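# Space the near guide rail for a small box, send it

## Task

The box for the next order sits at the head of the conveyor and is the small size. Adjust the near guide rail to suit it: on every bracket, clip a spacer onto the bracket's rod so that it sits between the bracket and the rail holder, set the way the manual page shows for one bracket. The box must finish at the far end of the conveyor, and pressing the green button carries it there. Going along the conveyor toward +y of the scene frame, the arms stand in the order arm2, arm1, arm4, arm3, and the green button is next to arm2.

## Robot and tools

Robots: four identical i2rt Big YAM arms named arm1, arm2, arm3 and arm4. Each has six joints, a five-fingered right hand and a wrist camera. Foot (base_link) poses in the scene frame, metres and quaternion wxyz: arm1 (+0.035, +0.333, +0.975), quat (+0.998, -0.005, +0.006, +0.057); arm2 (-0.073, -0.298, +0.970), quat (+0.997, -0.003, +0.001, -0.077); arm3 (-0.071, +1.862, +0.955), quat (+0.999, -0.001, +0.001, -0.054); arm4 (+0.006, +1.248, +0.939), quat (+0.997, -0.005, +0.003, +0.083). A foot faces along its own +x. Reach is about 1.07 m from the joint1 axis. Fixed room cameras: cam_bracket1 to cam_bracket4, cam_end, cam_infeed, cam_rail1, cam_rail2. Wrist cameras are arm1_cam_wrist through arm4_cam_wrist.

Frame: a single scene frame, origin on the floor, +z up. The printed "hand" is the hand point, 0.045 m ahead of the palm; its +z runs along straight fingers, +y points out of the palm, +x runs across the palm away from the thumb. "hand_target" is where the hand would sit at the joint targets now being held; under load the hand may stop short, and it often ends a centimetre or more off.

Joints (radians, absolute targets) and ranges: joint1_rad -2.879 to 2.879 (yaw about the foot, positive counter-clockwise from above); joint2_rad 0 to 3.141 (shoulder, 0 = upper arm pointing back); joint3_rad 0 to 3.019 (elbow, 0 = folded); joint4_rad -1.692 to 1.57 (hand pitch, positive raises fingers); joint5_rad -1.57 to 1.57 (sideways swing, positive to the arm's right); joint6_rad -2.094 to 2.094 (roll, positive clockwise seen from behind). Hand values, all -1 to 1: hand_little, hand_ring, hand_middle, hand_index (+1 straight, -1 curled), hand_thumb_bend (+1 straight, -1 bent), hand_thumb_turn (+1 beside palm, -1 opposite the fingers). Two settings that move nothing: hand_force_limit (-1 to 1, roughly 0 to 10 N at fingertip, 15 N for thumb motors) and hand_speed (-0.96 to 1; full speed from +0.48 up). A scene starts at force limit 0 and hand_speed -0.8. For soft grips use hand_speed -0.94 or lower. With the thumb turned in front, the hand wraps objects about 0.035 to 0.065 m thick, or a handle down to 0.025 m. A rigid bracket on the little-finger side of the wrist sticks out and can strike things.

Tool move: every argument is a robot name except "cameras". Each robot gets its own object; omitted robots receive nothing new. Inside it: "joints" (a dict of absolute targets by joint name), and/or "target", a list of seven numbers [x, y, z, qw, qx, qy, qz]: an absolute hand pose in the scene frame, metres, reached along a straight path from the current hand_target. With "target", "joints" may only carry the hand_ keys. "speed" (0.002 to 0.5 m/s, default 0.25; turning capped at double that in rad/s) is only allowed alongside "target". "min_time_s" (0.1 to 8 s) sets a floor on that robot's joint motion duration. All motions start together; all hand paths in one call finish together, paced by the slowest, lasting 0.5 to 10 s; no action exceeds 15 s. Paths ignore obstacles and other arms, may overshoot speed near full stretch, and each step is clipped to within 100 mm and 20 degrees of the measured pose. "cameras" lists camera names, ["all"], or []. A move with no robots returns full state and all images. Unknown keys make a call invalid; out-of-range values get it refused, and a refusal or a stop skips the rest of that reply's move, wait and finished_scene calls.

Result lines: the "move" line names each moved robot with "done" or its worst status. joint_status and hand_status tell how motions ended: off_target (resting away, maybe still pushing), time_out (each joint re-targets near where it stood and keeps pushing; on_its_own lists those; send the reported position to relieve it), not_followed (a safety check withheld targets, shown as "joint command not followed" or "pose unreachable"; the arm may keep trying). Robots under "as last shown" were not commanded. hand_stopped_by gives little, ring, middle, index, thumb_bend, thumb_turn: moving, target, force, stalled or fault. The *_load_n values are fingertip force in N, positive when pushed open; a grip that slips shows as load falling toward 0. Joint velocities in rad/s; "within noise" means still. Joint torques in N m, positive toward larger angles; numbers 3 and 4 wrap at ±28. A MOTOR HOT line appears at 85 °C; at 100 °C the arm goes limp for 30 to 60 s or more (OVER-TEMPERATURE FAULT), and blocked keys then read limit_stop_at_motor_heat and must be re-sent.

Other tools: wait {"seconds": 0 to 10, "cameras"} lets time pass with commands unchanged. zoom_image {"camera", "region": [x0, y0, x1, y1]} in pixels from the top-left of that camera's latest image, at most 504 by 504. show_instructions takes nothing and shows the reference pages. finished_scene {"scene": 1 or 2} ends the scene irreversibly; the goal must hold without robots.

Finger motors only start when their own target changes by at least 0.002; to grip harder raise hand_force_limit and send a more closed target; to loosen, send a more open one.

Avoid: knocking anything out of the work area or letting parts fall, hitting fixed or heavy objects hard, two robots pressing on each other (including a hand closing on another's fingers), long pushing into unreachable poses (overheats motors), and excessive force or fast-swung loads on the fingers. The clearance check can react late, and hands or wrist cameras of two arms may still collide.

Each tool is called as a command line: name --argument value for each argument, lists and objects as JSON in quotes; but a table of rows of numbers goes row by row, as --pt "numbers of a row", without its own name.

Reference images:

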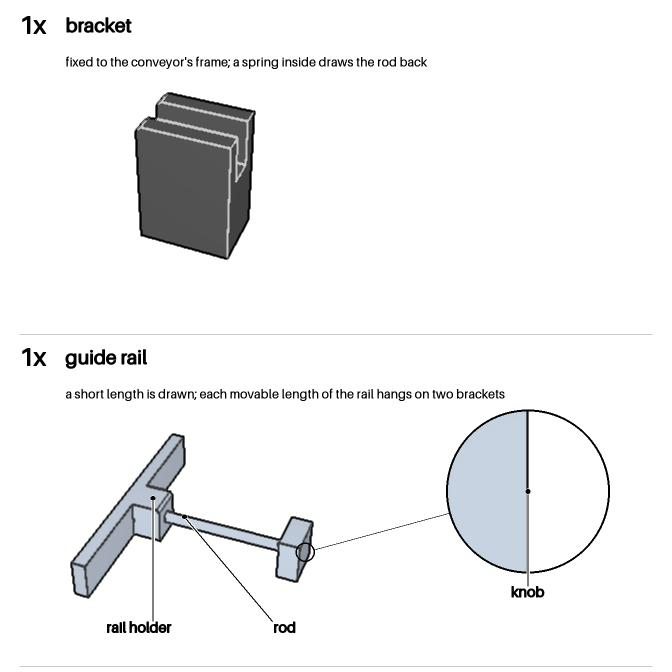

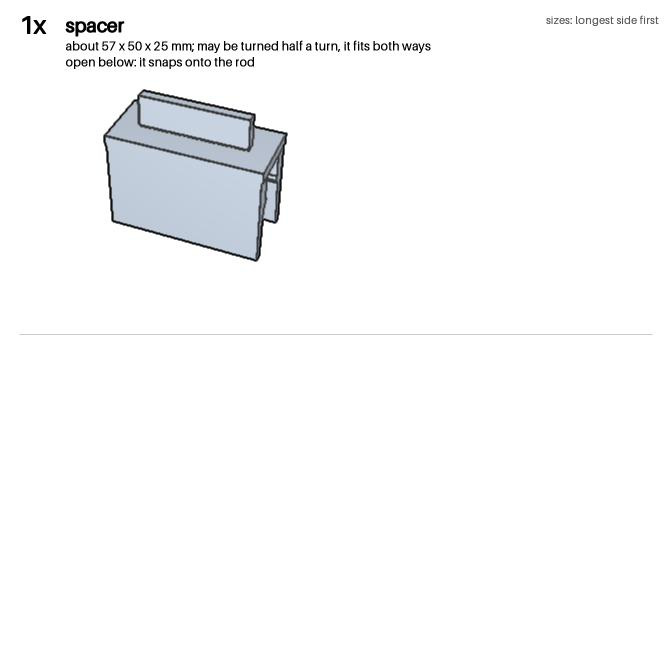

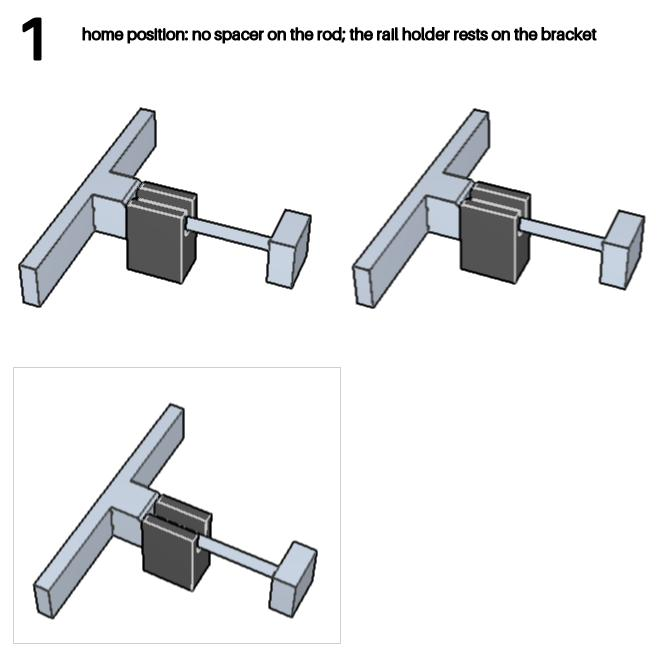

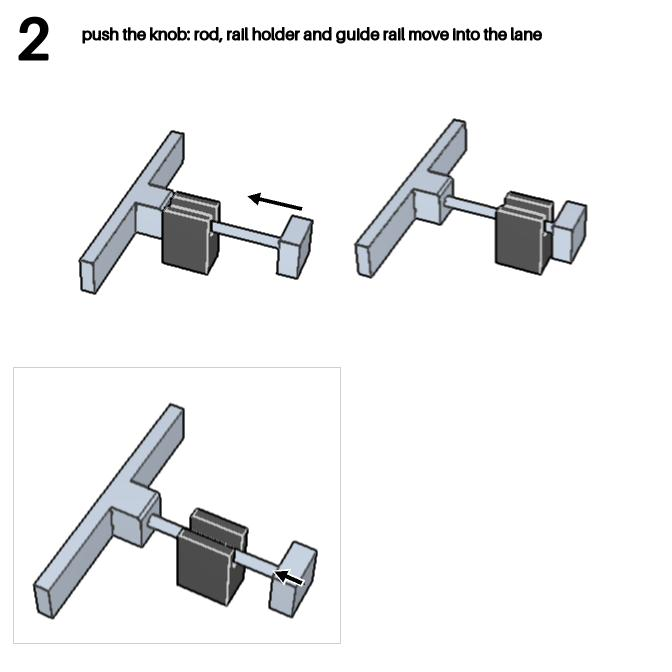

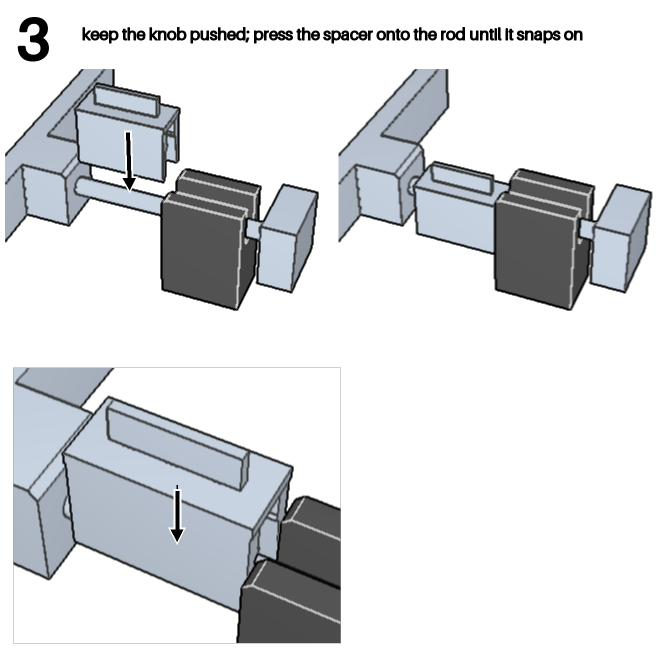

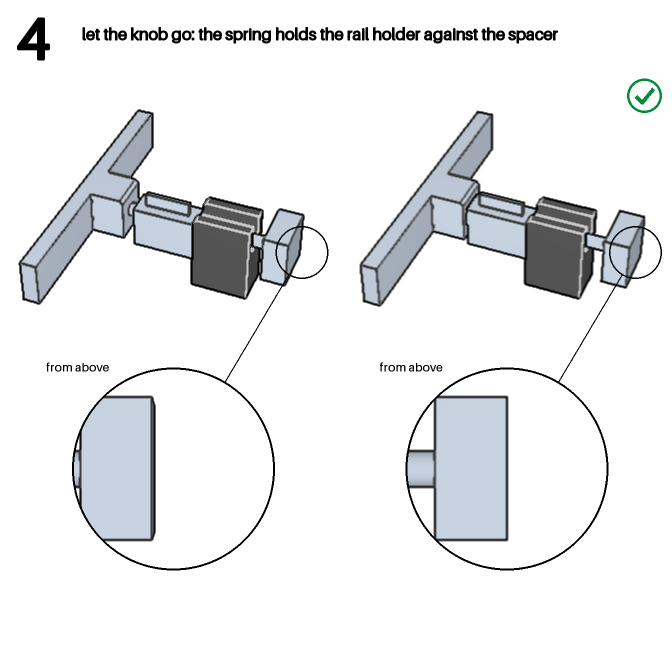

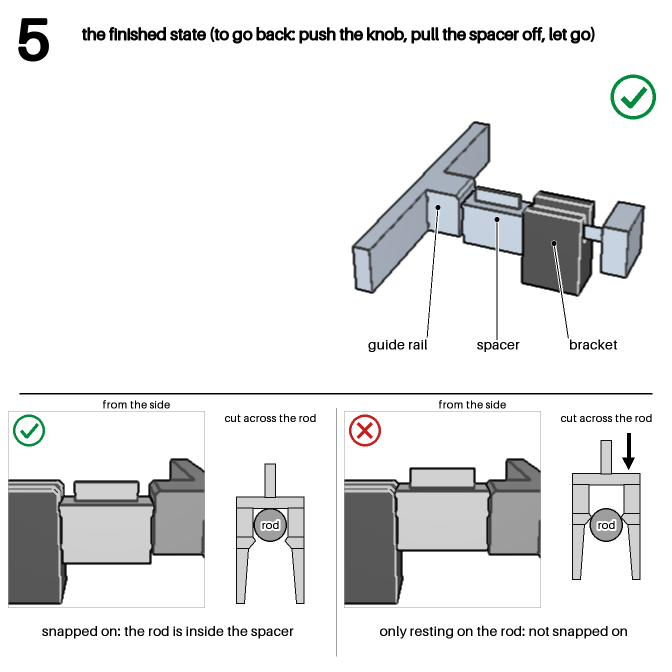

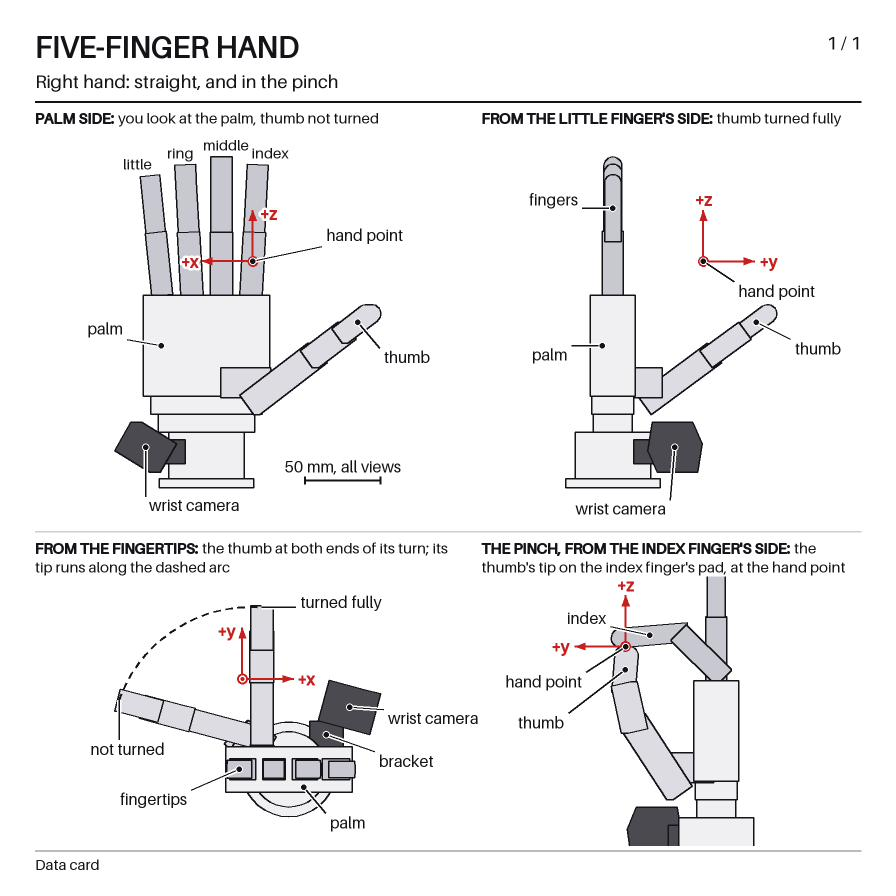

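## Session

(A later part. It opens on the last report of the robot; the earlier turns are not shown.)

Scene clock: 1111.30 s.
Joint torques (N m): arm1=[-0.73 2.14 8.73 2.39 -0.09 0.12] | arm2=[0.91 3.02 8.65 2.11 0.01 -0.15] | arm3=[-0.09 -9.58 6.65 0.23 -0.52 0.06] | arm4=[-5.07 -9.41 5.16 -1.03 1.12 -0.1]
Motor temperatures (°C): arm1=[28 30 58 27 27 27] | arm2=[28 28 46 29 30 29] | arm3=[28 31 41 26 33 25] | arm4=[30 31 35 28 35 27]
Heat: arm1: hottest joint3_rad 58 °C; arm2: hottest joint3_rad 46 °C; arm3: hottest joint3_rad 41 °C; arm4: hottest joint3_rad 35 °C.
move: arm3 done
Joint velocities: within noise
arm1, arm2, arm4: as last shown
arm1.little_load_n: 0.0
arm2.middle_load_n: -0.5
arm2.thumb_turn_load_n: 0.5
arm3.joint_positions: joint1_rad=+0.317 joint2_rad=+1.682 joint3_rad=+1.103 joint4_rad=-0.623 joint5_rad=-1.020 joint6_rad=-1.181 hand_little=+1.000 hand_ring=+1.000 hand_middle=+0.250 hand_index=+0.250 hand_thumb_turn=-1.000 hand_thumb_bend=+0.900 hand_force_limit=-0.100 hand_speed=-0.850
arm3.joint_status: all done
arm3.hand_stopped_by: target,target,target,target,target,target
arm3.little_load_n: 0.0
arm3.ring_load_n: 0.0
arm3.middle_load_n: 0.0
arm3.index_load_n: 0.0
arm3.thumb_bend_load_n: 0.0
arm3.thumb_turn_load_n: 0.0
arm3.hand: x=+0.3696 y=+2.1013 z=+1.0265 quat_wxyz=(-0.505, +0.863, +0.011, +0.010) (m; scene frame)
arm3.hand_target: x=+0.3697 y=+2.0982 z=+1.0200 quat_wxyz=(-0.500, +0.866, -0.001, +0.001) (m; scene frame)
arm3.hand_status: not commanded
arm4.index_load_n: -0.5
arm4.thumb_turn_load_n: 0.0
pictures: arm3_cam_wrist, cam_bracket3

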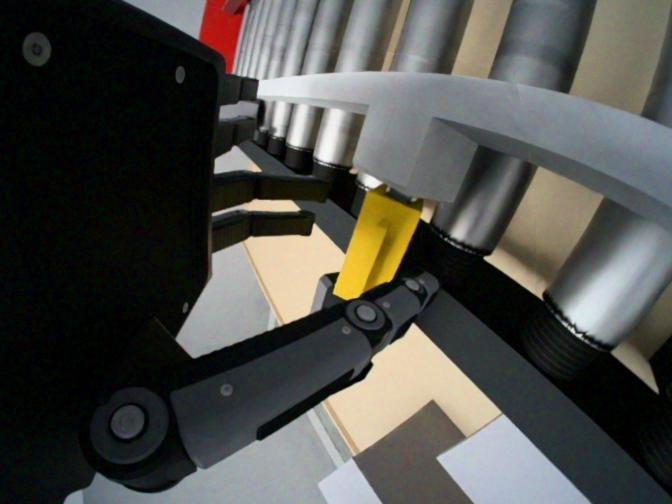

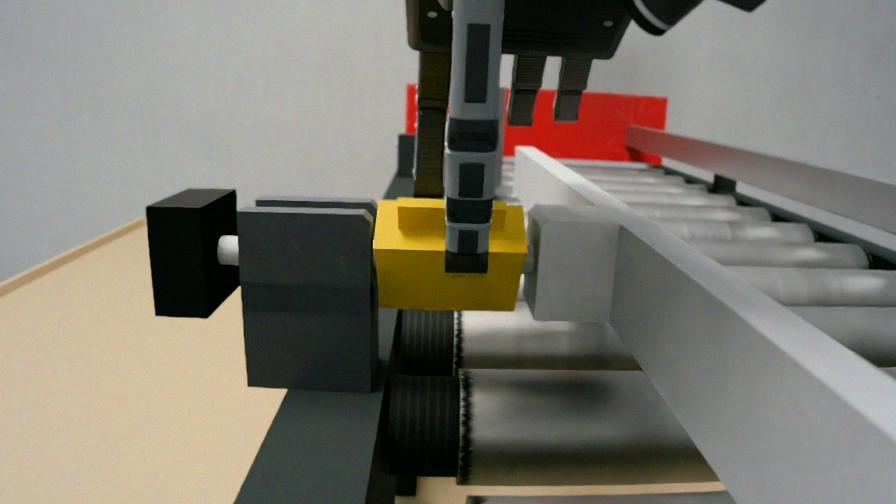

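move --arm3 '{"joints": {"hand_speed": -0.92, "hand_force_limit": -0.3, "hand_thumb_bend": 0.66}}' --cameras '["cam_bracket3", "arm3_cam_wrist"]'

zoom_image --camera "cam_bracket3" --region '[340, 50, 640, 350]'

zoom_image --camera "arm3_cam_wrist" --region '[280, 170, 480, 330]'

Scene clock: 1120.87 s.
Joint torques (N m): arm1=[-0.62 1.49 8.88 2.32 -0.11 0.08] | arm2=[0.97 3.02 8.65 2.14 0.01 -0.14] | arm3=[-0.15 -9.58 6.65 0.21 -0.52 0.06] | arm4=[-5.13 -9.29 5.16 -1.03 1.12 -0.1]
Motor temperatures (°C): arm1=[28 30 58 27 27 27] | arm2=[28 28 46 29 30 29] | arm3=[28 31 40 26 32 25] | arm4=[30 31 35 28 35 27]
Heat: arm1: hottest joint3_rad 58 °C; arm2: hottest joint3_rad 46 °C; arm3: hottest joint3_rad 40 °C; arm4: hottest joint3_rad 35 °C.
move: arm3 done
Joint velocities: within noise
arm1, arm2, arm4: as last shown
arm2.middle_load_n: 0.0
arm2.thumb_turn_load_n: 0.0
arm3.joint_positions: joint1_rad=+0.317 joint2_rad=+1.682 joint3_rad=+1.103 joint4_rad=-0.623 joint5_rad=-1.020 joint6_rad=-1.181 hand_little=+1.000 hand_ring=+1.000 hand_middle=+0.250 hand_index=+0.250 hand_thumb_turn=-1.000 hand_thumb_bend=+0.660 hand_force_limit=-0.300 hand_speed=-0.920
arm3.joint_status: all done
arm3.hand_stopped_by: target,target,target,target,target,target
arm3.little_load_n: 0.0
arm3.ring_load_n: 0.0
arm3.middle_load_n: 0.0
arm3.index_load_n: 0.0
arm3.thumb_bend_load_n: 0.0
arm3.thumb_turn_load_n: 0.0
arm3.hand: x=+0.3696 y=+2.1013 z=+1.0265 quat_wxyz=(-0.505, +0.863, +0.011, +0.010) (m; scene frame)
arm3.hand_target: x=+0.3697 y=+2.0982 z=+1.0200 quat_wxyz=(-0.500, +0.866, -0.001, +0.001) (m; scene frame)
arm3.hand_status: not commanded
arm4.thumb_turn_load_n: 0.5
pictures: arm3_cam_wrist, cam_bracket3

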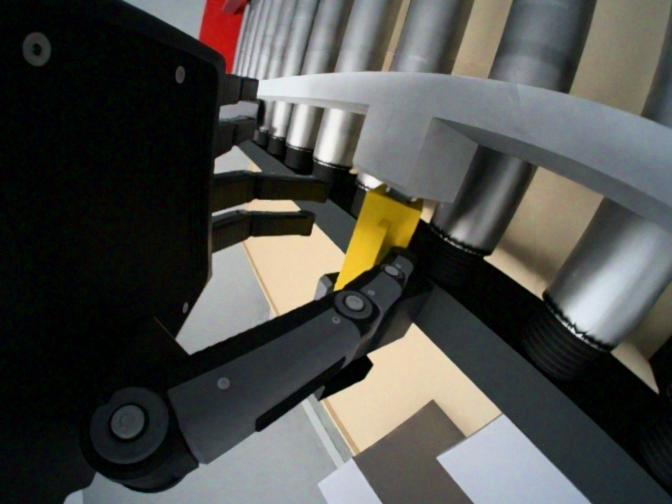

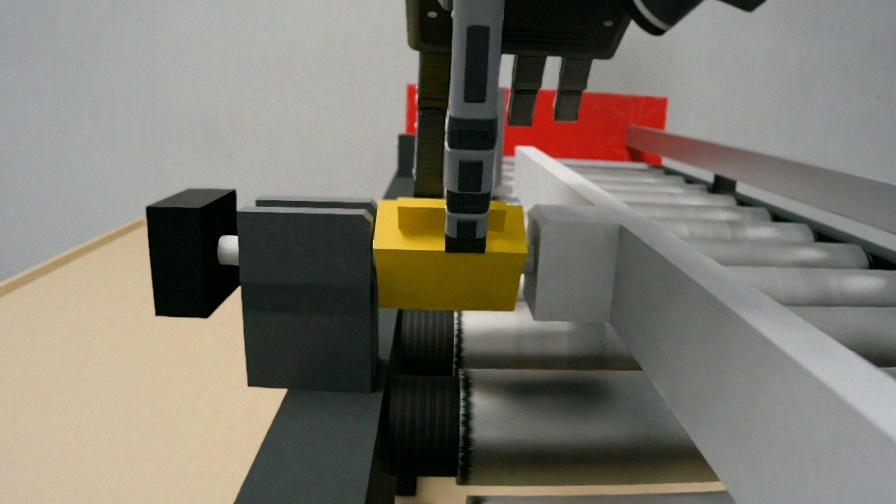

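Scaled by 1.680.

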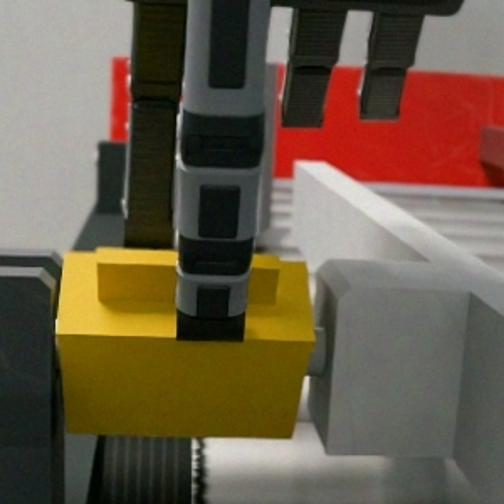

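Scaled by 2.520 from the camera's 672x504 image, which has a finer 960x720 frame.

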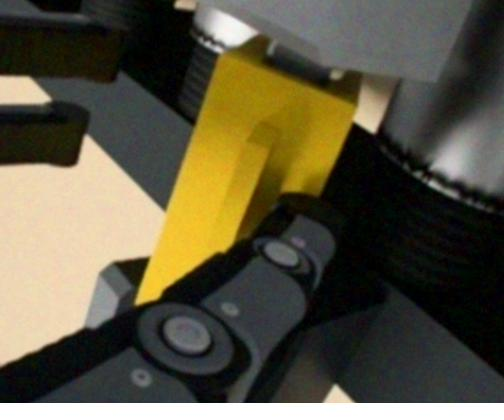

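move --arm3 '{"joints": {"hand_speed": -0.85, "hand_thumb_bend": 0.95}}'

move --arm3 '{"target": [0.3697, 2.0985, 1.009, 0.5, -0.866, 0.0, 0.0], "speed": 0.04}' --cameras '["cam_bracket3", "arm3_cam_wrist"]'

zoom_image --camera "cam_bracket3" --region '[340, 50, 640, 350]'

Scene clock: 1139.27 s.
Joint torques (N m): arm1=[-0.44 2.08 8.88 2.4 -0.1 0.06] | arm2=[0.97 3.08 8.65 2.11 0.01 -0.14] | arm3=[-0.15 -9.58 6.65 0.21 -0.52 0.06] | arm4=[-5.07 -9.29 5.15 -1.02 1.11 -0.1]
Motor temperatures (°C): arm1=[28 30 58 27 27 27] | arm2=[28 28 46 29 30 29] | arm3=[28 31 40 26 32 25] | arm4=[30 31 35 28 35 27]
Heat: arm1: hottest joint3_rad 58 °C; arm2: hottest joint3_rad 46 °C; arm3: hottest joint3_rad 40 °C; arm4: hottest joint3_rad 35 °C.
move: arm3 done
Joint velocities: within noise
arm1, arm2, arm4: as last shown
arm3.joint_positions: joint1_rad=+0.317 joint2_rad=+1.682 joint3_rad=+1.103 joint4_rad=-0.623 joint5_rad=-1.020 joint6_rad=-1.181 hand_little=+1.000 hand_ring=+1.000 hand_middle=+0.250 hand_index=+0.250 hand_thumb_turn=-1.000 hand_thumb_bend=+0.950 hand_force_limit=-0.300 hand_speed=-0.850
arm3.joint_status: all done
arm3.hand_stopped_by: target,target,target,target,target,target
arm3.little_load_n: 0.0
arm3.ring_load_n: 0.0
arm3.middle_load_n: 0.0
arm3.index_load_n: 0.0
arm3.thumb_bend_load_n: 0.0
arm3.thumb_turn_load_n: 0.0
arm3.hand: x=+0.3696 y=+2.1013 z=+1.0265 quat_wxyz=(-0.505, +0.863, +0.011, +0.010) (m; scene frame)
arm3.hand_target: x=+0.3697 y=+2.0982 z=+1.0200 quat_wxyz=(-0.500, +0.866, -0.001, +0.001) (m; scene frame)
arm3.hand_status: not commanded
arm4.middle_load_n: -2.5
arm4.thumb_turn_load_n: 0.0
pictures: none

Scene clock: 1140.23 s.
Joint torques (N m): arm1=[0.03 2.49 8.87 2.4 -0.12 0.09] | arm2=[0.91 3.14 8.66 2.13 0.01 -0.14] | arm3=[-0.09 -9.47 5.74 1.25 -0.58 0.03] | arm4=[-5.13 -9.35 5.14 -1.01 1.12 -0.1]
Motor temperatures (°C): arm1=[28 30 58 27 27 27] | arm2=[28 28 46 29 30 29] | arm3=[28 31 40 26 32 25] | arm4=[30 31 35 28 35 27]
Heat: arm1: hottest joint3_rad 58 °C; arm2: hottest joint3_rad 46 °C; arm3: hottest joint3_rad 40 °C; arm4: hottest joint3_rad 35 °C.
move: arm3 off_target
Joint velocities: within noise
arm1, arm2, arm4: as last shown
arm3.joint_positions: joint1_rad=+0.317 joint2_rad=+1.696 joint3_rad=+1.103 joint4_rad=-0.623 joint5_rad=-1.020 joint6_rad=-1.181 hand_little=+1.000 hand_ring=+1.000 hand_middle=+0.250 hand_index=+0.250 hand_thumb_turn=-1.000 hand_thumb_bend=+0.950 hand_force_limit=-0.300 hand_speed=-0.850
arm3.joint_status: not commanded
arm3.hand_stopped_by: target,target,target,target,target,target
arm3.little_load_n: 0.0
arm3.ring_load_n: 0.0
arm3.middle_load_n: 0.0
arm3.index_load_n: 0.0
arm3.thumb_bend_load_n: 0.0
arm3.thumb_turn_load_n: 0.0
arm3.hand: x=+0.3687 y=+2.1012 z=+1.0202 quat_wxyz=(-0.504, +0.864, +0.008, +0.004) (m; scene frame)
arm3.hand_target: x=+0.3692 y=+2.0984 z=+1.0094 quat_wxyz=(-0.500, +0.866, +0.000, +0.000) (m; scene frame)
arm3.hand_status: off_target (0.012 m and 1.1 deg from the pose sent, 0.018 m and 1.9 deg at the start)
arm4.middle_load_n: -2.0
pictures: arm3_cam_wrist, cam_bracket3

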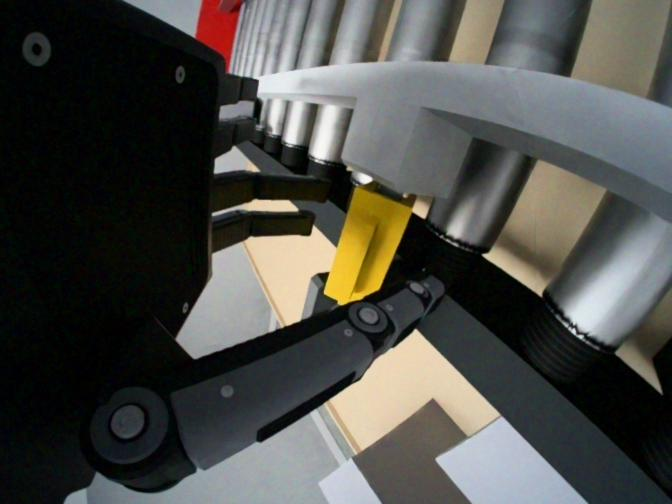

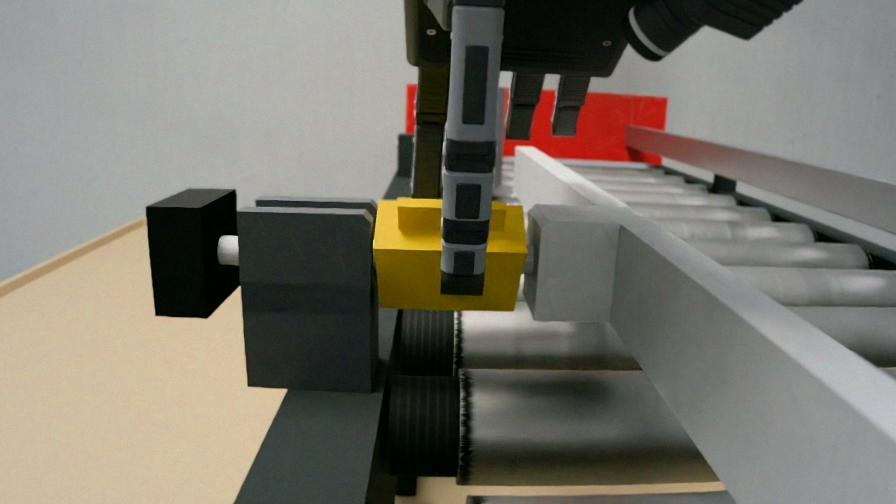

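Scaled by 1.680.

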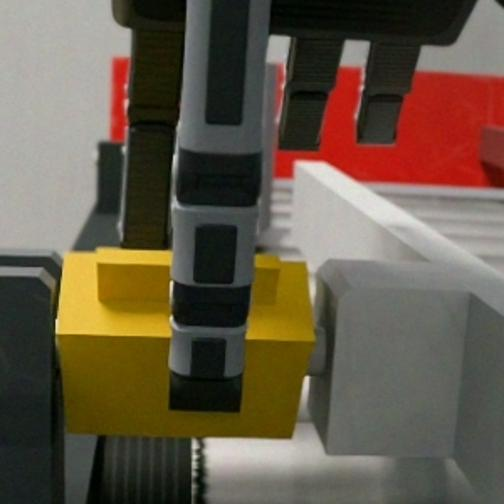

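move --arm3 '{"joints": {"hand_speed": -0.9, "hand_force_limit": -0.4, "hand_thumb_bend": 0.62}}' --cameras '["cam_bracket3", "arm3_cam_wrist"]'

zoom_image --camera "cam_bracket3" --region '[340, 50, 640, 350]'

Scene clock: 1145.53 s.
Joint torques (N m): arm1=[-0.44 1.96 8.73 2.25 -0.11 0.09] | arm2=[0.91 3.02 8.65 2.11 0.02 -0.15] | arm3=[-0.09 -9.52 5.74 1.26 -0.58 0.03] | arm4=[-5.07 -9.41 5.18 -1.03 1.12 -0.09]
Motor temperatures (°C): arm1=[28 30 58 27 27 27] | arm2=[28 28 46 29 30 29] | arm3=[28 31 40 26 32 25] | arm4=[30 31 35 28 35 27]
Heat: arm1: hottest joint3_rad 58 °C; arm2: hottest joint3_rad 46 °C; arm3: hottest joint3_rad 40 °C; arm4: hottest joint3_rad 35 °C.
move: arm3 done
Joint velocities: within noise
arm1, arm2, arm4: as last shown
arm3.joint_positions: joint1_rad=+0.311 joint2_rad=+1.696 joint3_rad=+1.103 joint4_rad=-0.623 joint5_rad=-1.020 joint6_rad=-1.181 hand_little=+1.000 hand_ring=+1.000 hand_middle=+0.250 hand_index=+0.250 hand_thumb_turn=-1.000 hand_thumb_bend=+0.620 hand_force_limit=-0.400 hand_speed=-0.900
arm3.joint_status: all done
arm3.hand_stopped_by: target,target,target,target,target,target
arm3.little_load_n: -0.5
arm3.ring_load_n: 0.0
arm3.middle_load_n: 0.0
arm3.index_load_n: 0.0
arm3.thumb_bend_load_n: 0.0
arm3.thumb_turn_load_n: 0.0
arm3.hand: x=+0.3702 y=+2.0985 z=+1.0202 quat_wxyz=(-0.504, +0.864, +0.005, +0.006) (m; scene frame)
arm3.hand_target: x=+0.3707 y=+2.0957 z=+1.0094 quat_wxyz=(-0.500, +0.866, -0.003, +0.002) (m; scene frame)
arm3.hand_status: not commanded
arm4.index_load_n: -1.0
pictures: arm3_cam_wrist, cam_bracket3

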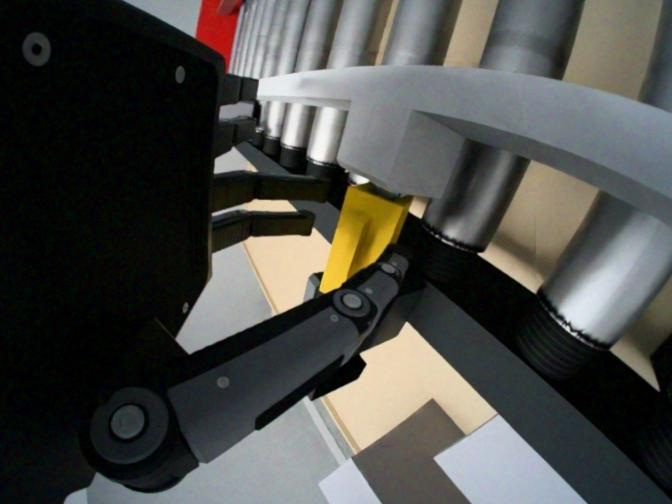

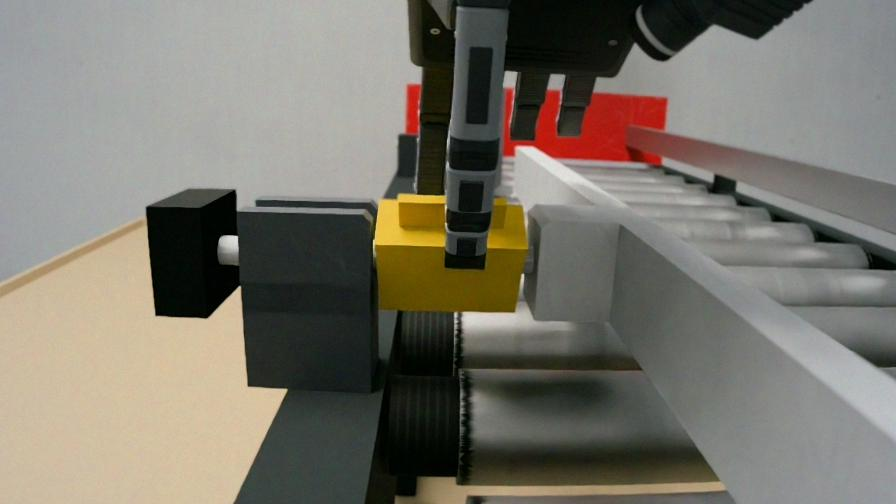

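Scaled by 1.680.

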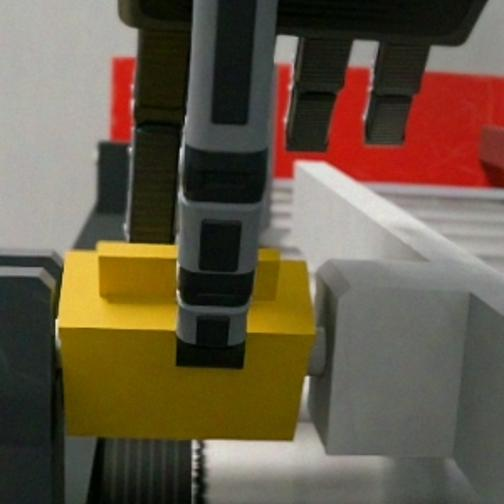

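move --arm3 '{"target": [0.3705, 2.110, 1.0105, 0.5, -0.866, 0.0, 0.0], "speed": 0.04}' --cameras '["cam_bracket3", "arm3_cam_wrist"]'

zoom_image --camera "cam_bracket3" --region '[340, 50, 640, 350]'

Scene clock: 1152.27 s.
Joint torques (N m): arm1=[-0.44 1.73 8.9 2.29 -0.07 0.11] | arm2=[0.91 3.02 8.66 2.11 0.01 -0.15] | arm3=[1.73 -9.41 6.04 1.5 -0.61 0.08] | arm4=[-5.19 -9.29 5.16 -1.03 1.13 -0.1]
Motor temperatures (°C): arm1=[28 30 58 27 27 27] | arm2=[28 28 46 29 30 29] | arm3=[28 31 39 26 32 25] | arm4=[30 31 35 28 35 27]
Heat: arm1: hottest joint3_rad 58 °C; arm2: hottest joint3_rad 46 °C; arm3: hottest joint3_rad 39 °C; arm4: hottest joint3_rad 35 °C.
move: arm3 off_target
Joint velocities: within noise
arm1, arm2, arm4: as last shown
arm2.index_load_n: -0.5
arm3.joint_positions: joint1_rad=+0.311 joint2_rad=+1.696 joint3_rad=+1.103 joint4_rad=-0.597 joint5_rad=-1.011 joint6_rad=-1.146 hand_little=+1.000 hand_ring=+1.000 hand_middle=+0.250 hand_index=+0.250 hand_thumb_turn=-1.000 hand_thumb_bend=+0.620 hand_force_limit=-0.400 hand_speed=-0.900
arm3.joint_status: not commanded
arm3.hand_stopped_by: target,target,target,target,target,target
arm3.little_load_n: 0.0
arm3.ring_load_n: 0.0
arm3.middle_load_n: -0.5
arm3.index_load_n: 0.0
arm3.thumb_bend_load_n: 1.5
arm3.thumb_turn_load_n: 0.0
arm3.hand: x=+0.3743 y=+2.0990 z=+1.0206 quat_wxyz=(-0.503, +0.865, -0.004, +0.009) (m; scene frame)
arm3.hand_target: x=+0.3712 y=+2.1073 z=+1.0107 quat_wxyz=(-0.500, +0.866, -0.002, +0.001) (m; scene frame)
arm3.hand_status: off_target (0.015 m and 1.2 deg from the pose sent, 0.015 m and 1.0 deg at the start)
arm4.index_load_n: -0.5
pictures: arm3_cam_wrist, cam_bracket3

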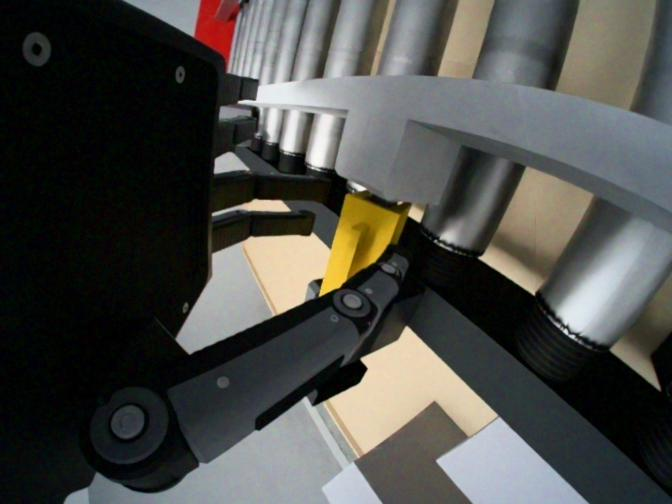

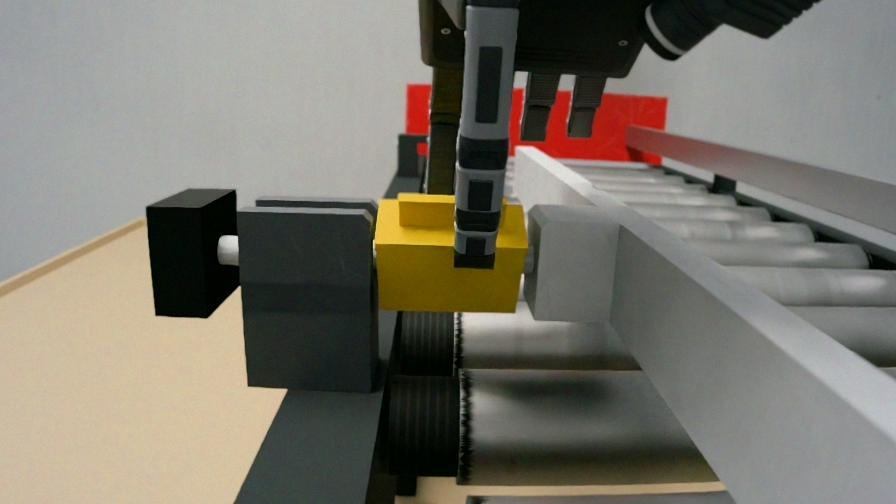

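Scaled by 1.680.

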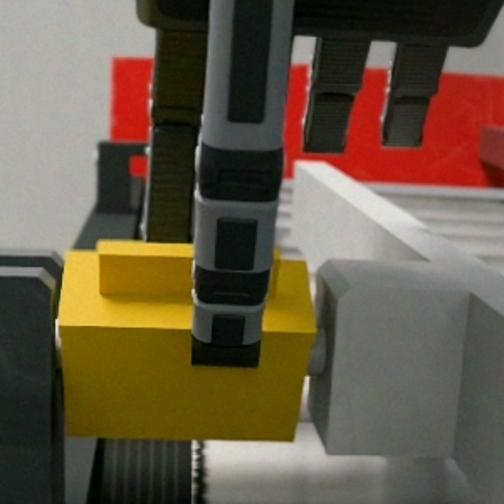

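move --arm3 '{"target": [0.3695, 2.116, 1.012, 0.5, -0.866, 0.0, 0.0], "speed": 0.04}' --cameras '["cam_bracket3", "arm3_cam_wrist"]'

zoom_image --camera "cam_bracket3" --region '[340, 50, 640, 350]'

Scene clock: 1156.90 s.
Joint torques (N m): arm1=[-0.09 2.08 8.7 2.32 -0.1 0.11] | arm2=[0.97 3.08 8.65 2.13 0.02 -0.15] | arm3=[1.79 -9.64 6 1.52 -0.7 0.1] | arm4=[-5.07 -9.35 5.14 -1.01 1.13 -0.1]
Motor temperatures (°C): arm1=[28 30 58 27 27 27] | arm2=[28 28 46 29 30 29] | arm3=[28 31 39 26 32 25] | arm4=[30 31 35 28 35 27]
Heat: arm1: hottest joint3_rad 58 °C; arm2: hottest joint3_rad 46 °C; arm3: hottest joint3_rad 39 °C; arm4: hottest joint3_rad 35 °C.
move: arm3 off_target
Joint velocities: within noise
arm1.joint_positions: joint1_rad=+0.136 joint2_rad=+0.617 joint3_rad=+1.332 joint4_rad=-1.203 joint5_rad=-0.121 joint6_rad=-1.300 hand_little=+1.000 hand_ring=+1.000 hand_middle=+1.000 hand_index=+1.000 hand_thumb_turn=+1.000 hand_thumb_bend=+1.000 hand_force_limit=+0.000 hand_speed=-0.800
arm1.joint_status: not commanded
arm1.hand_stopped_by: target,target,target,target,target,target
arm1.little_load_n: 0.0
arm1.ring_load_n: 0.0
arm1.middle_load_n: 0.0
arm1.index_load_n: 0.0
arm1.thumb_bend_load_n: 0.0
arm1.thumb_turn_load_n: 0.0
arm1.hand: x=+0.2992 y=+0.3763 z=+1.4587 quat_wxyz=(-0.178, +0.860, +0.023, +0.478) (m; scene frame)
arm1.hand_target: x=+0.2980 y=+0.3761 z=+1.4709 quat_wxyz=(-0.180, +0.853, +0.024, +0.489) (m; scene frame)
arm1.hand_status: not commanded
arm2.joint_positions: joint1_rad=-0.027 joint2_rad=+0.640 joint3_rad=+1.404 joint4_rad=-1.216 joint5_rad=-0.086 joint6_rad=-1.008 hand_little=+1.000 hand_ring=+1.000 hand_middle=+1.000 hand_index=+1.000 hand_thumb_turn=+1.000 hand_thumb_bend=+1.000 hand_force_limit=+0.000 hand_speed=-0.800
arm2.joint_status: not commanded
arm2.hand_stopped_by: target,target,target,target,target,target
arm2.little_load_n: 0.0
arm2.ring_load_n: 0.0
arm2.middle_load_n: 0.0
arm2.index_load_n: 0.0
arm2.thumb_bend_load_n: 0.0
arm2.thumb_turn_load_n: 0.0
arm2.hand: x=+0.1735 y=-0.3588 z=+1.4749 quat_wxyz=(-0.134, +0.798, -0.285, +0.513) (m; scene frame)
arm2.hand_target: x=+0.1724 y=-0.3585 z=+1.4879 quat_wxyz=(-0.136, +0.791, -0.282, +0.525) (m; scene frame)
arm2.hand_status: not commanded
arm3.joint_positions: joint1_rad=+0.328 joint2_rad=+1.696 joint3_rad=+1.103 joint4_rad=-0.582 joint5_rad=-1.003 joint6_rad=-1.138 hand_little=+1.000 hand_ring=+1.000 hand_middle=+0.250 hand_index=+0.250 hand_thumb_turn=-1.000 hand_thumb_bend=+0.621 hand_force_limit=-0.400 hand_speed=-0.900
arm3.joint_status: not commanded
arm3.hand_stopped_by: target,target,target,target,target,target
arm3.little_load_n: 0.0
arm3.ring_load_n: 0.0
arm3.middle_load_n: 0.0
arm3.index_load_n: 0.0
arm3.thumb_bend_load_n: 2.0
arm3.thumb_turn_load_n: 0.0
arm3.hand: x=+0.3737 y=+2.1064 z=+1.0203 quat_wxyz=(-0.501, +0.865, +0.002, +0.011) (m; scene frame)
arm3.hand_target: x=+0.3699 y=+2.1153 z=+1.0118 quat_wxyz=(-0.499, +0.866, +0.005, +0.003) (m; scene frame)
arm3.hand_status: off_target (0.013 m and 1.3 deg from the pose sent, 0.020 m and 1.2 deg at the start)
arm4.joint_positions: joint1_rad=+1.153 joint2_rad=+1.973 joint3_rad=+0.802 joint4_rad=-1.670 joint5_rad=+1.539 joint6_rad=+1.263 hand_little=-1.000 hand_ring=-1.000 hand_middle=-1.000 hand_index=-1.000 hand_thumb_turn=-1.000 hand_thumb_bend=+1.000 hand_force_limit=+0.000 hand_speed=+0.000
arm4.joint_status: not commanded
arm4.hand_stopped_by: target,target,target,target,target,target
arm4.little_load_n: 0.0
arm4.ring_load_n: 0.0
arm4.middle_load_n: -2.0
arm4.index_load_n: -0.5
arm4.thumb_bend_load_n: 0.0
arm4.thumb_turn_load_n: 0.0
arm4.hand: x=+0.2534 y=+1.4374 z=+0.9824 quat_wxyz=(+0.106, +0.705, -0.093, +0.695) (m; scene frame)
arm4.hand_target: x=+0.2763 y=+1.4295 z=+0.9805 quat_wxyz=(+0.123, +0.698, -0.124, +0.695) (m; scene frame)
arm4.hand_status: not commanded
pictures: arm3_cam_wrist, cam_bracket3

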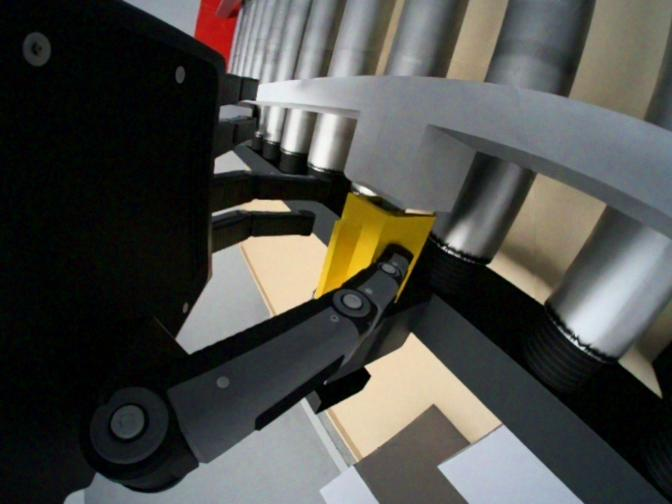

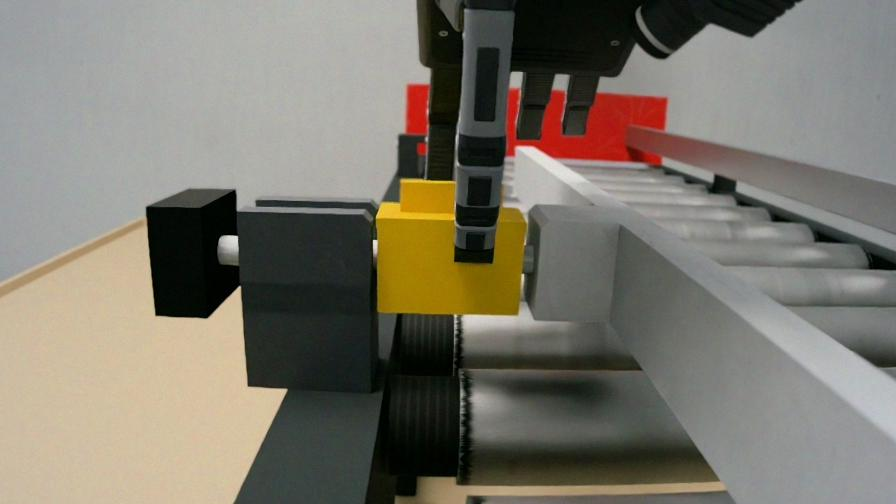

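Scaled by 1.680.

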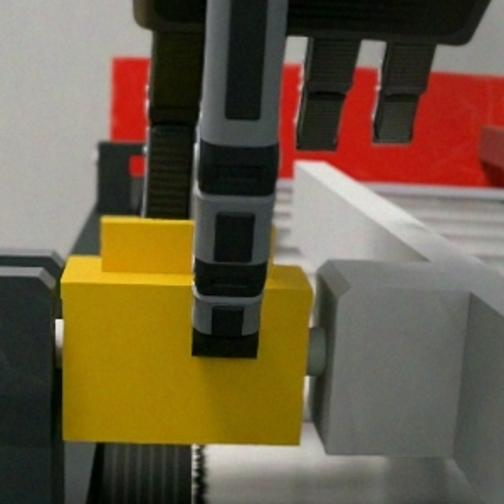

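move --arm3 '{"joints": {"hand_speed": -0.9, "hand_thumb_bend": 0.95}}' --cameras '["cam_bracket3", "arm3_cam_wrist"]'

zoom_image --camera "cam_bracket3" --region '[340, 50, 640, 350]'

Scene clock: 1163.70 s.
Joint torques (N m): arm1=[-0.38 1.96 8.91 2.19 -0.09 0.09] | arm2=[0.91 3.02 8.65 2.1 0.01 -0.14] | arm3=[1.38 -9.64 6 1.4 -0.69 0.08] | arm4=[-5.19 -9.41 5.18 -1.02 1.12 -0.1]
Motor temperatures (°C): arm1=[28 30 58 27 27 27] | arm2=[28 28 46 29 30 29] | arm3=[28 31 39 26 32 25] | arm4=[30 31 35 28 35 27]
Heat: arm1: hottest joint3_rad 58 °C; arm2: hottest joint3_rad 46 °C; arm3: hottest joint3_rad 39 °C; arm4: hottest joint3_rad 35 °C.
move: arm3 done
Joint velocities: within noise
arm1, arm2, arm4: as last shown
arm3.joint_positions: joint1_rad=+0.334 joint2_rad=+1.696 joint3_rad=+1.103 joint4_rad=-0.579 joint5_rad=-1.003 joint6_rad=-1.124 hand_little=+1.000 hand_ring=+1.000 hand_middle=+0.250 hand_index=+0.250 hand_thumb_turn=-1.000 hand_thumb_bend=+0.950 hand_force_limit=-0.400 hand_speed=-0.900
arm3.joint_status: all done
arm3.hand_stopped_by: target,target,target,target,target,target
arm3.little_load_n: 0.0
arm3.ring_load_n: 0.0
arm3.middle_load_n: 0.0
arm3.index_load_n: 0.0
arm3.thumb_bend_load_n: 0.0
arm3.thumb_turn_load_n: 0.0
arm3.hand: x=+0.3720 y=+2.1095 z=+1.0208 quat_wxyz=(-0.501, +0.865, +0.000, +0.007) (m; scene frame)
arm3.hand_target: x=+0.3689 y=+2.1161 z=+1.0121 quat_wxyz=(-0.499, +0.866, +0.000, +0.000) (m; scene frame)
arm3.hand_status: not commanded
arm4.thumb_turn_load_n: 0.5
pictures: arm3_cam_wrist, cam_bracket3

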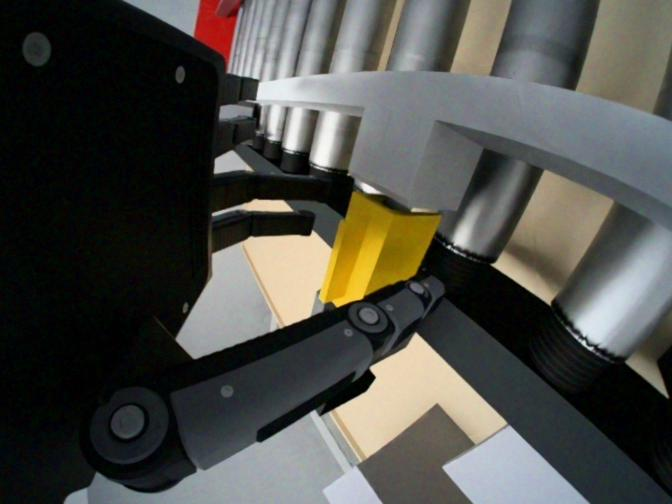

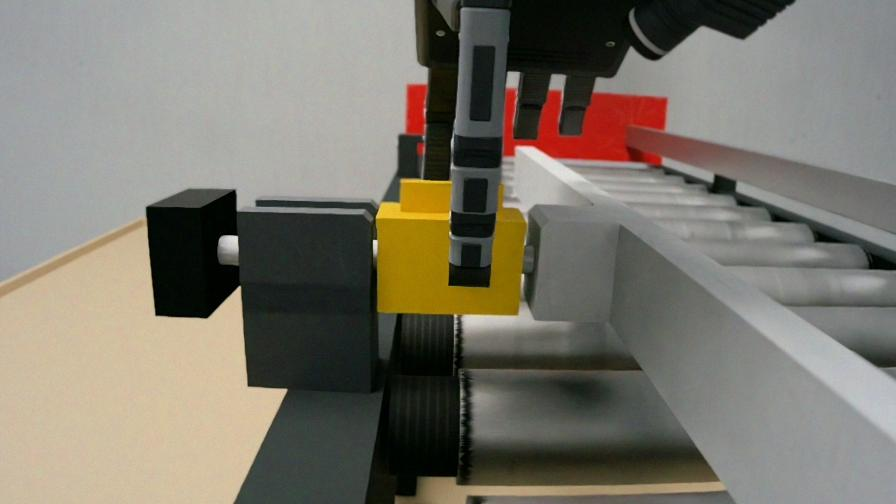

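Scaled by 1.680.

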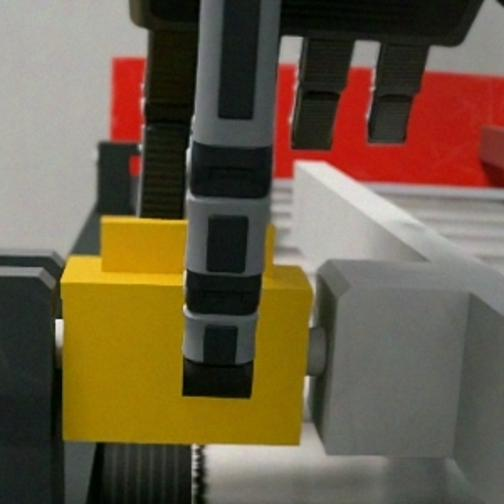

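move --arm3 '{"target": [0.372, 2.111, 1.045, 0.5, -0.866, 0.0, 0.0], "speed": 0.06}'

move --arm3 '{"target": [0.372, 2.109, 1.13, 0.5, -0.866, 0.0, 0.0], "speed": 0.1}' --cameras '["cam_bracket3", "arm3_cam_wrist"]'

zoom_image --camera "cam_bracket3" --region '[340, 50, 640, 350]'

Scene clock: 1170.13 s.
Joint torques (N m): arm1=[-0.44 2.14 8.75 2.43 -0.11 0.1] | arm2=[0.91 3.02 8.68 2.11 0.01 -0.15] | arm3=[0.5 -10.93 9.14 0.2 -0.93 -0.12] | arm4=[-5.07 -9.35 5.16 -1.01 1.12 -0.09]
Motor temperatures (°C): arm1=[28 30 58 27 27 27] | arm2=[28 28 46 29 30 29] | arm3=[28 31 39 26 32 25] | arm4=[30 31 35 28 35 27]
Heat: arm1: hottest joint3_rad 58 °C; arm2: hottest joint3_rad 46 °C; arm3: hottest joint3_rad 39 °C; arm4: hottest joint3_rad 35 °C.
move: arm3 off_target
Joint velocities: within noise
arm1, arm2, arm4: as last shown
arm1.thumb_turn_load_n: 0.5
arm3.joint_positions: joint1_rad=+0.334 joint2_rad=+1.674 joint3_rad=+1.108 joint4_rad=-0.654 joint5_rad=-1.003 joint6_rad=-1.124 hand_little=+1.000 hand_ring=+1.000 hand_middle=+0.250 hand_index=+0.250 hand_thumb_turn=-1.000 hand_thumb_bend=+0.950 hand_force_limit=-0.400 hand_speed=-0.900
arm3.joint_status: not commanded
arm3.hand_stopped_by: target,target,target,target,target,target
arm3.little_load_n: -0.5
arm3.ring_load_n: 0.0
arm3.middle_load_n: 0.0
arm3.index_load_n: 0.0
arm3.thumb_bend_load_n: 0.0
arm3.thumb_turn_load_n: -0.5
arm3.hand: x=+0.3592 y=+2.1065 z=+1.0301 quat_wxyz=(-0.497, +0.868, -0.012, -0.013) (m; scene frame)
arm3.hand_target: x=+0.3717 y=+2.1109 z=+1.0452 quat_wxyz=(-0.500, +0.866, +0.000, +0.000) (m; scene frame)
arm3.hand_status: off_target (0.020 m and 2.1 deg from the pose sent, 0.024 m and 0.9 deg at the start)
arm4.thumb_turn_load_n: 0.0
pictures: none

Scene clock: 1171.53 s.
Joint torques (N m): arm1=[-0.44 1.61 8.88 2.29 -0.11 0.14] | arm2=[0.91 3.08 8.65 2.11 0.01 -0.15] | arm3=[0.15 -10.64 9.96 0.18 -1.01 -0.16] | arm4=[-5.07 -9.23 5.16 -1.02 1.13 -0.1]
Motor temperatures (°C): arm1=[28 30 58 27 27 27] | arm2=[28 28 46 29 30 29] | arm3=[28 31 39 26 32 25] | arm4=[30 31 35 28 35 27]
Heat: arm1: hottest joint3_rad 58 °C; arm2: hottest joint3_rad 46 °C; arm3: hottest joint3_rad 39 °C; arm4: hottest joint3_rad 35 °C.
move: arm3 off_target
Joint velocities: within noise
arm1, arm2, arm4: as last shown
arm1.thumb_turn_load_n: 0.0
arm3.joint_positions: joint1_rad=+0.334 joint2_rad=+1.584 joint3_rad=+1.238 joint4_rad=-0.879 joint5_rad=-1.003 joint6_rad=-1.129 hand_little=+1.000 hand_ring=+1.000 hand_middle=+0.250 hand_index=+0.250 hand_thumb_turn=-1.000 hand_thumb_bend=+0.950 hand_force_limit=-0.400 hand_speed=-0.900
arm3.joint_status: not commanded
arm3.hand_stopped_by: target,target,target,target,target,target
arm3.little_load_n: 0.0
arm3.ring_load_n: 0.0
arm3.middle_load_n: 0.0
arm3.index_load_n: 0.0
arm3.thumb_bend_load_n: 0.0
arm3.thumb_turn_load_n: 0.0
arm3.hand: x=+0.3619 y=+2.1071 z=+1.1136 quat_wxyz=(-0.496, +0.868, -0.011, -0.014) (m; scene frame)
arm3.hand_target: x=+0.3729 y=+2.1091 z=+1.1292 quat_wxyz=(-0.500, +0.866, +0.000, +0.000) (m; scene frame)
arm3.hand_status: off_target (0.019 m and 2.1 deg from the pose sent, 0.101 m and 2.1 deg at the start)
pictures: arm3_cam_wrist, cam_bracket3

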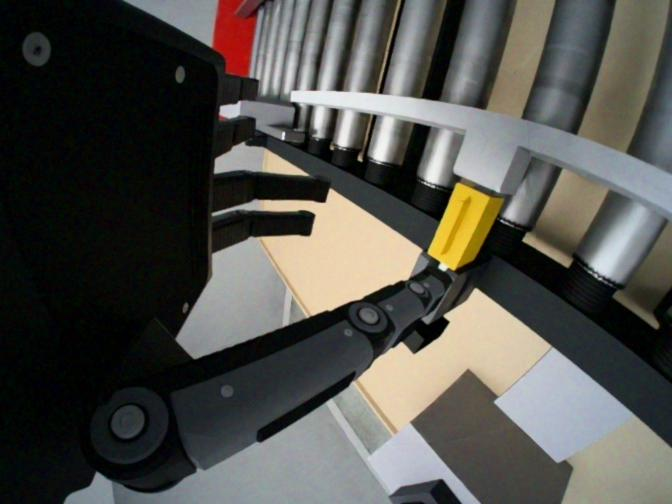

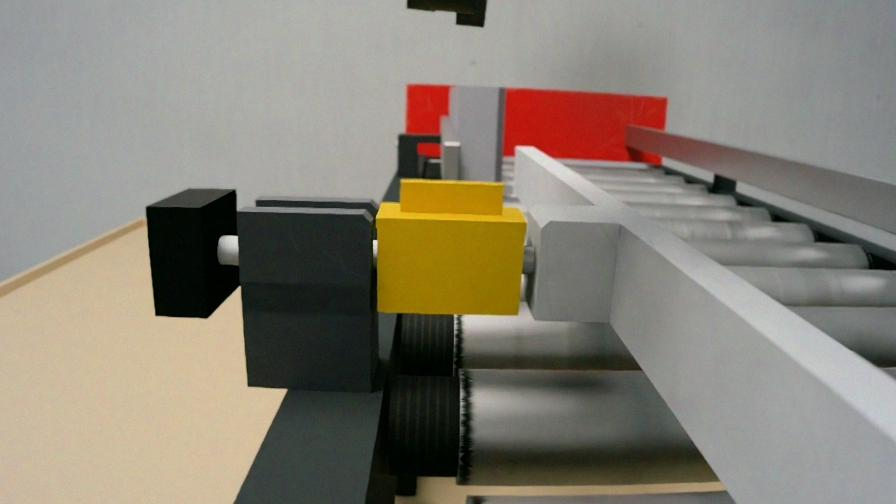

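Scaled by 1.680.

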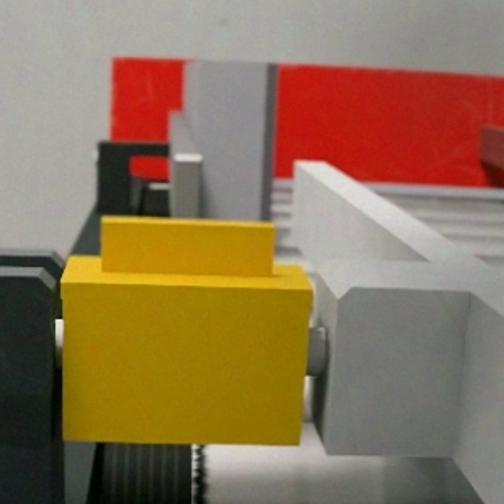

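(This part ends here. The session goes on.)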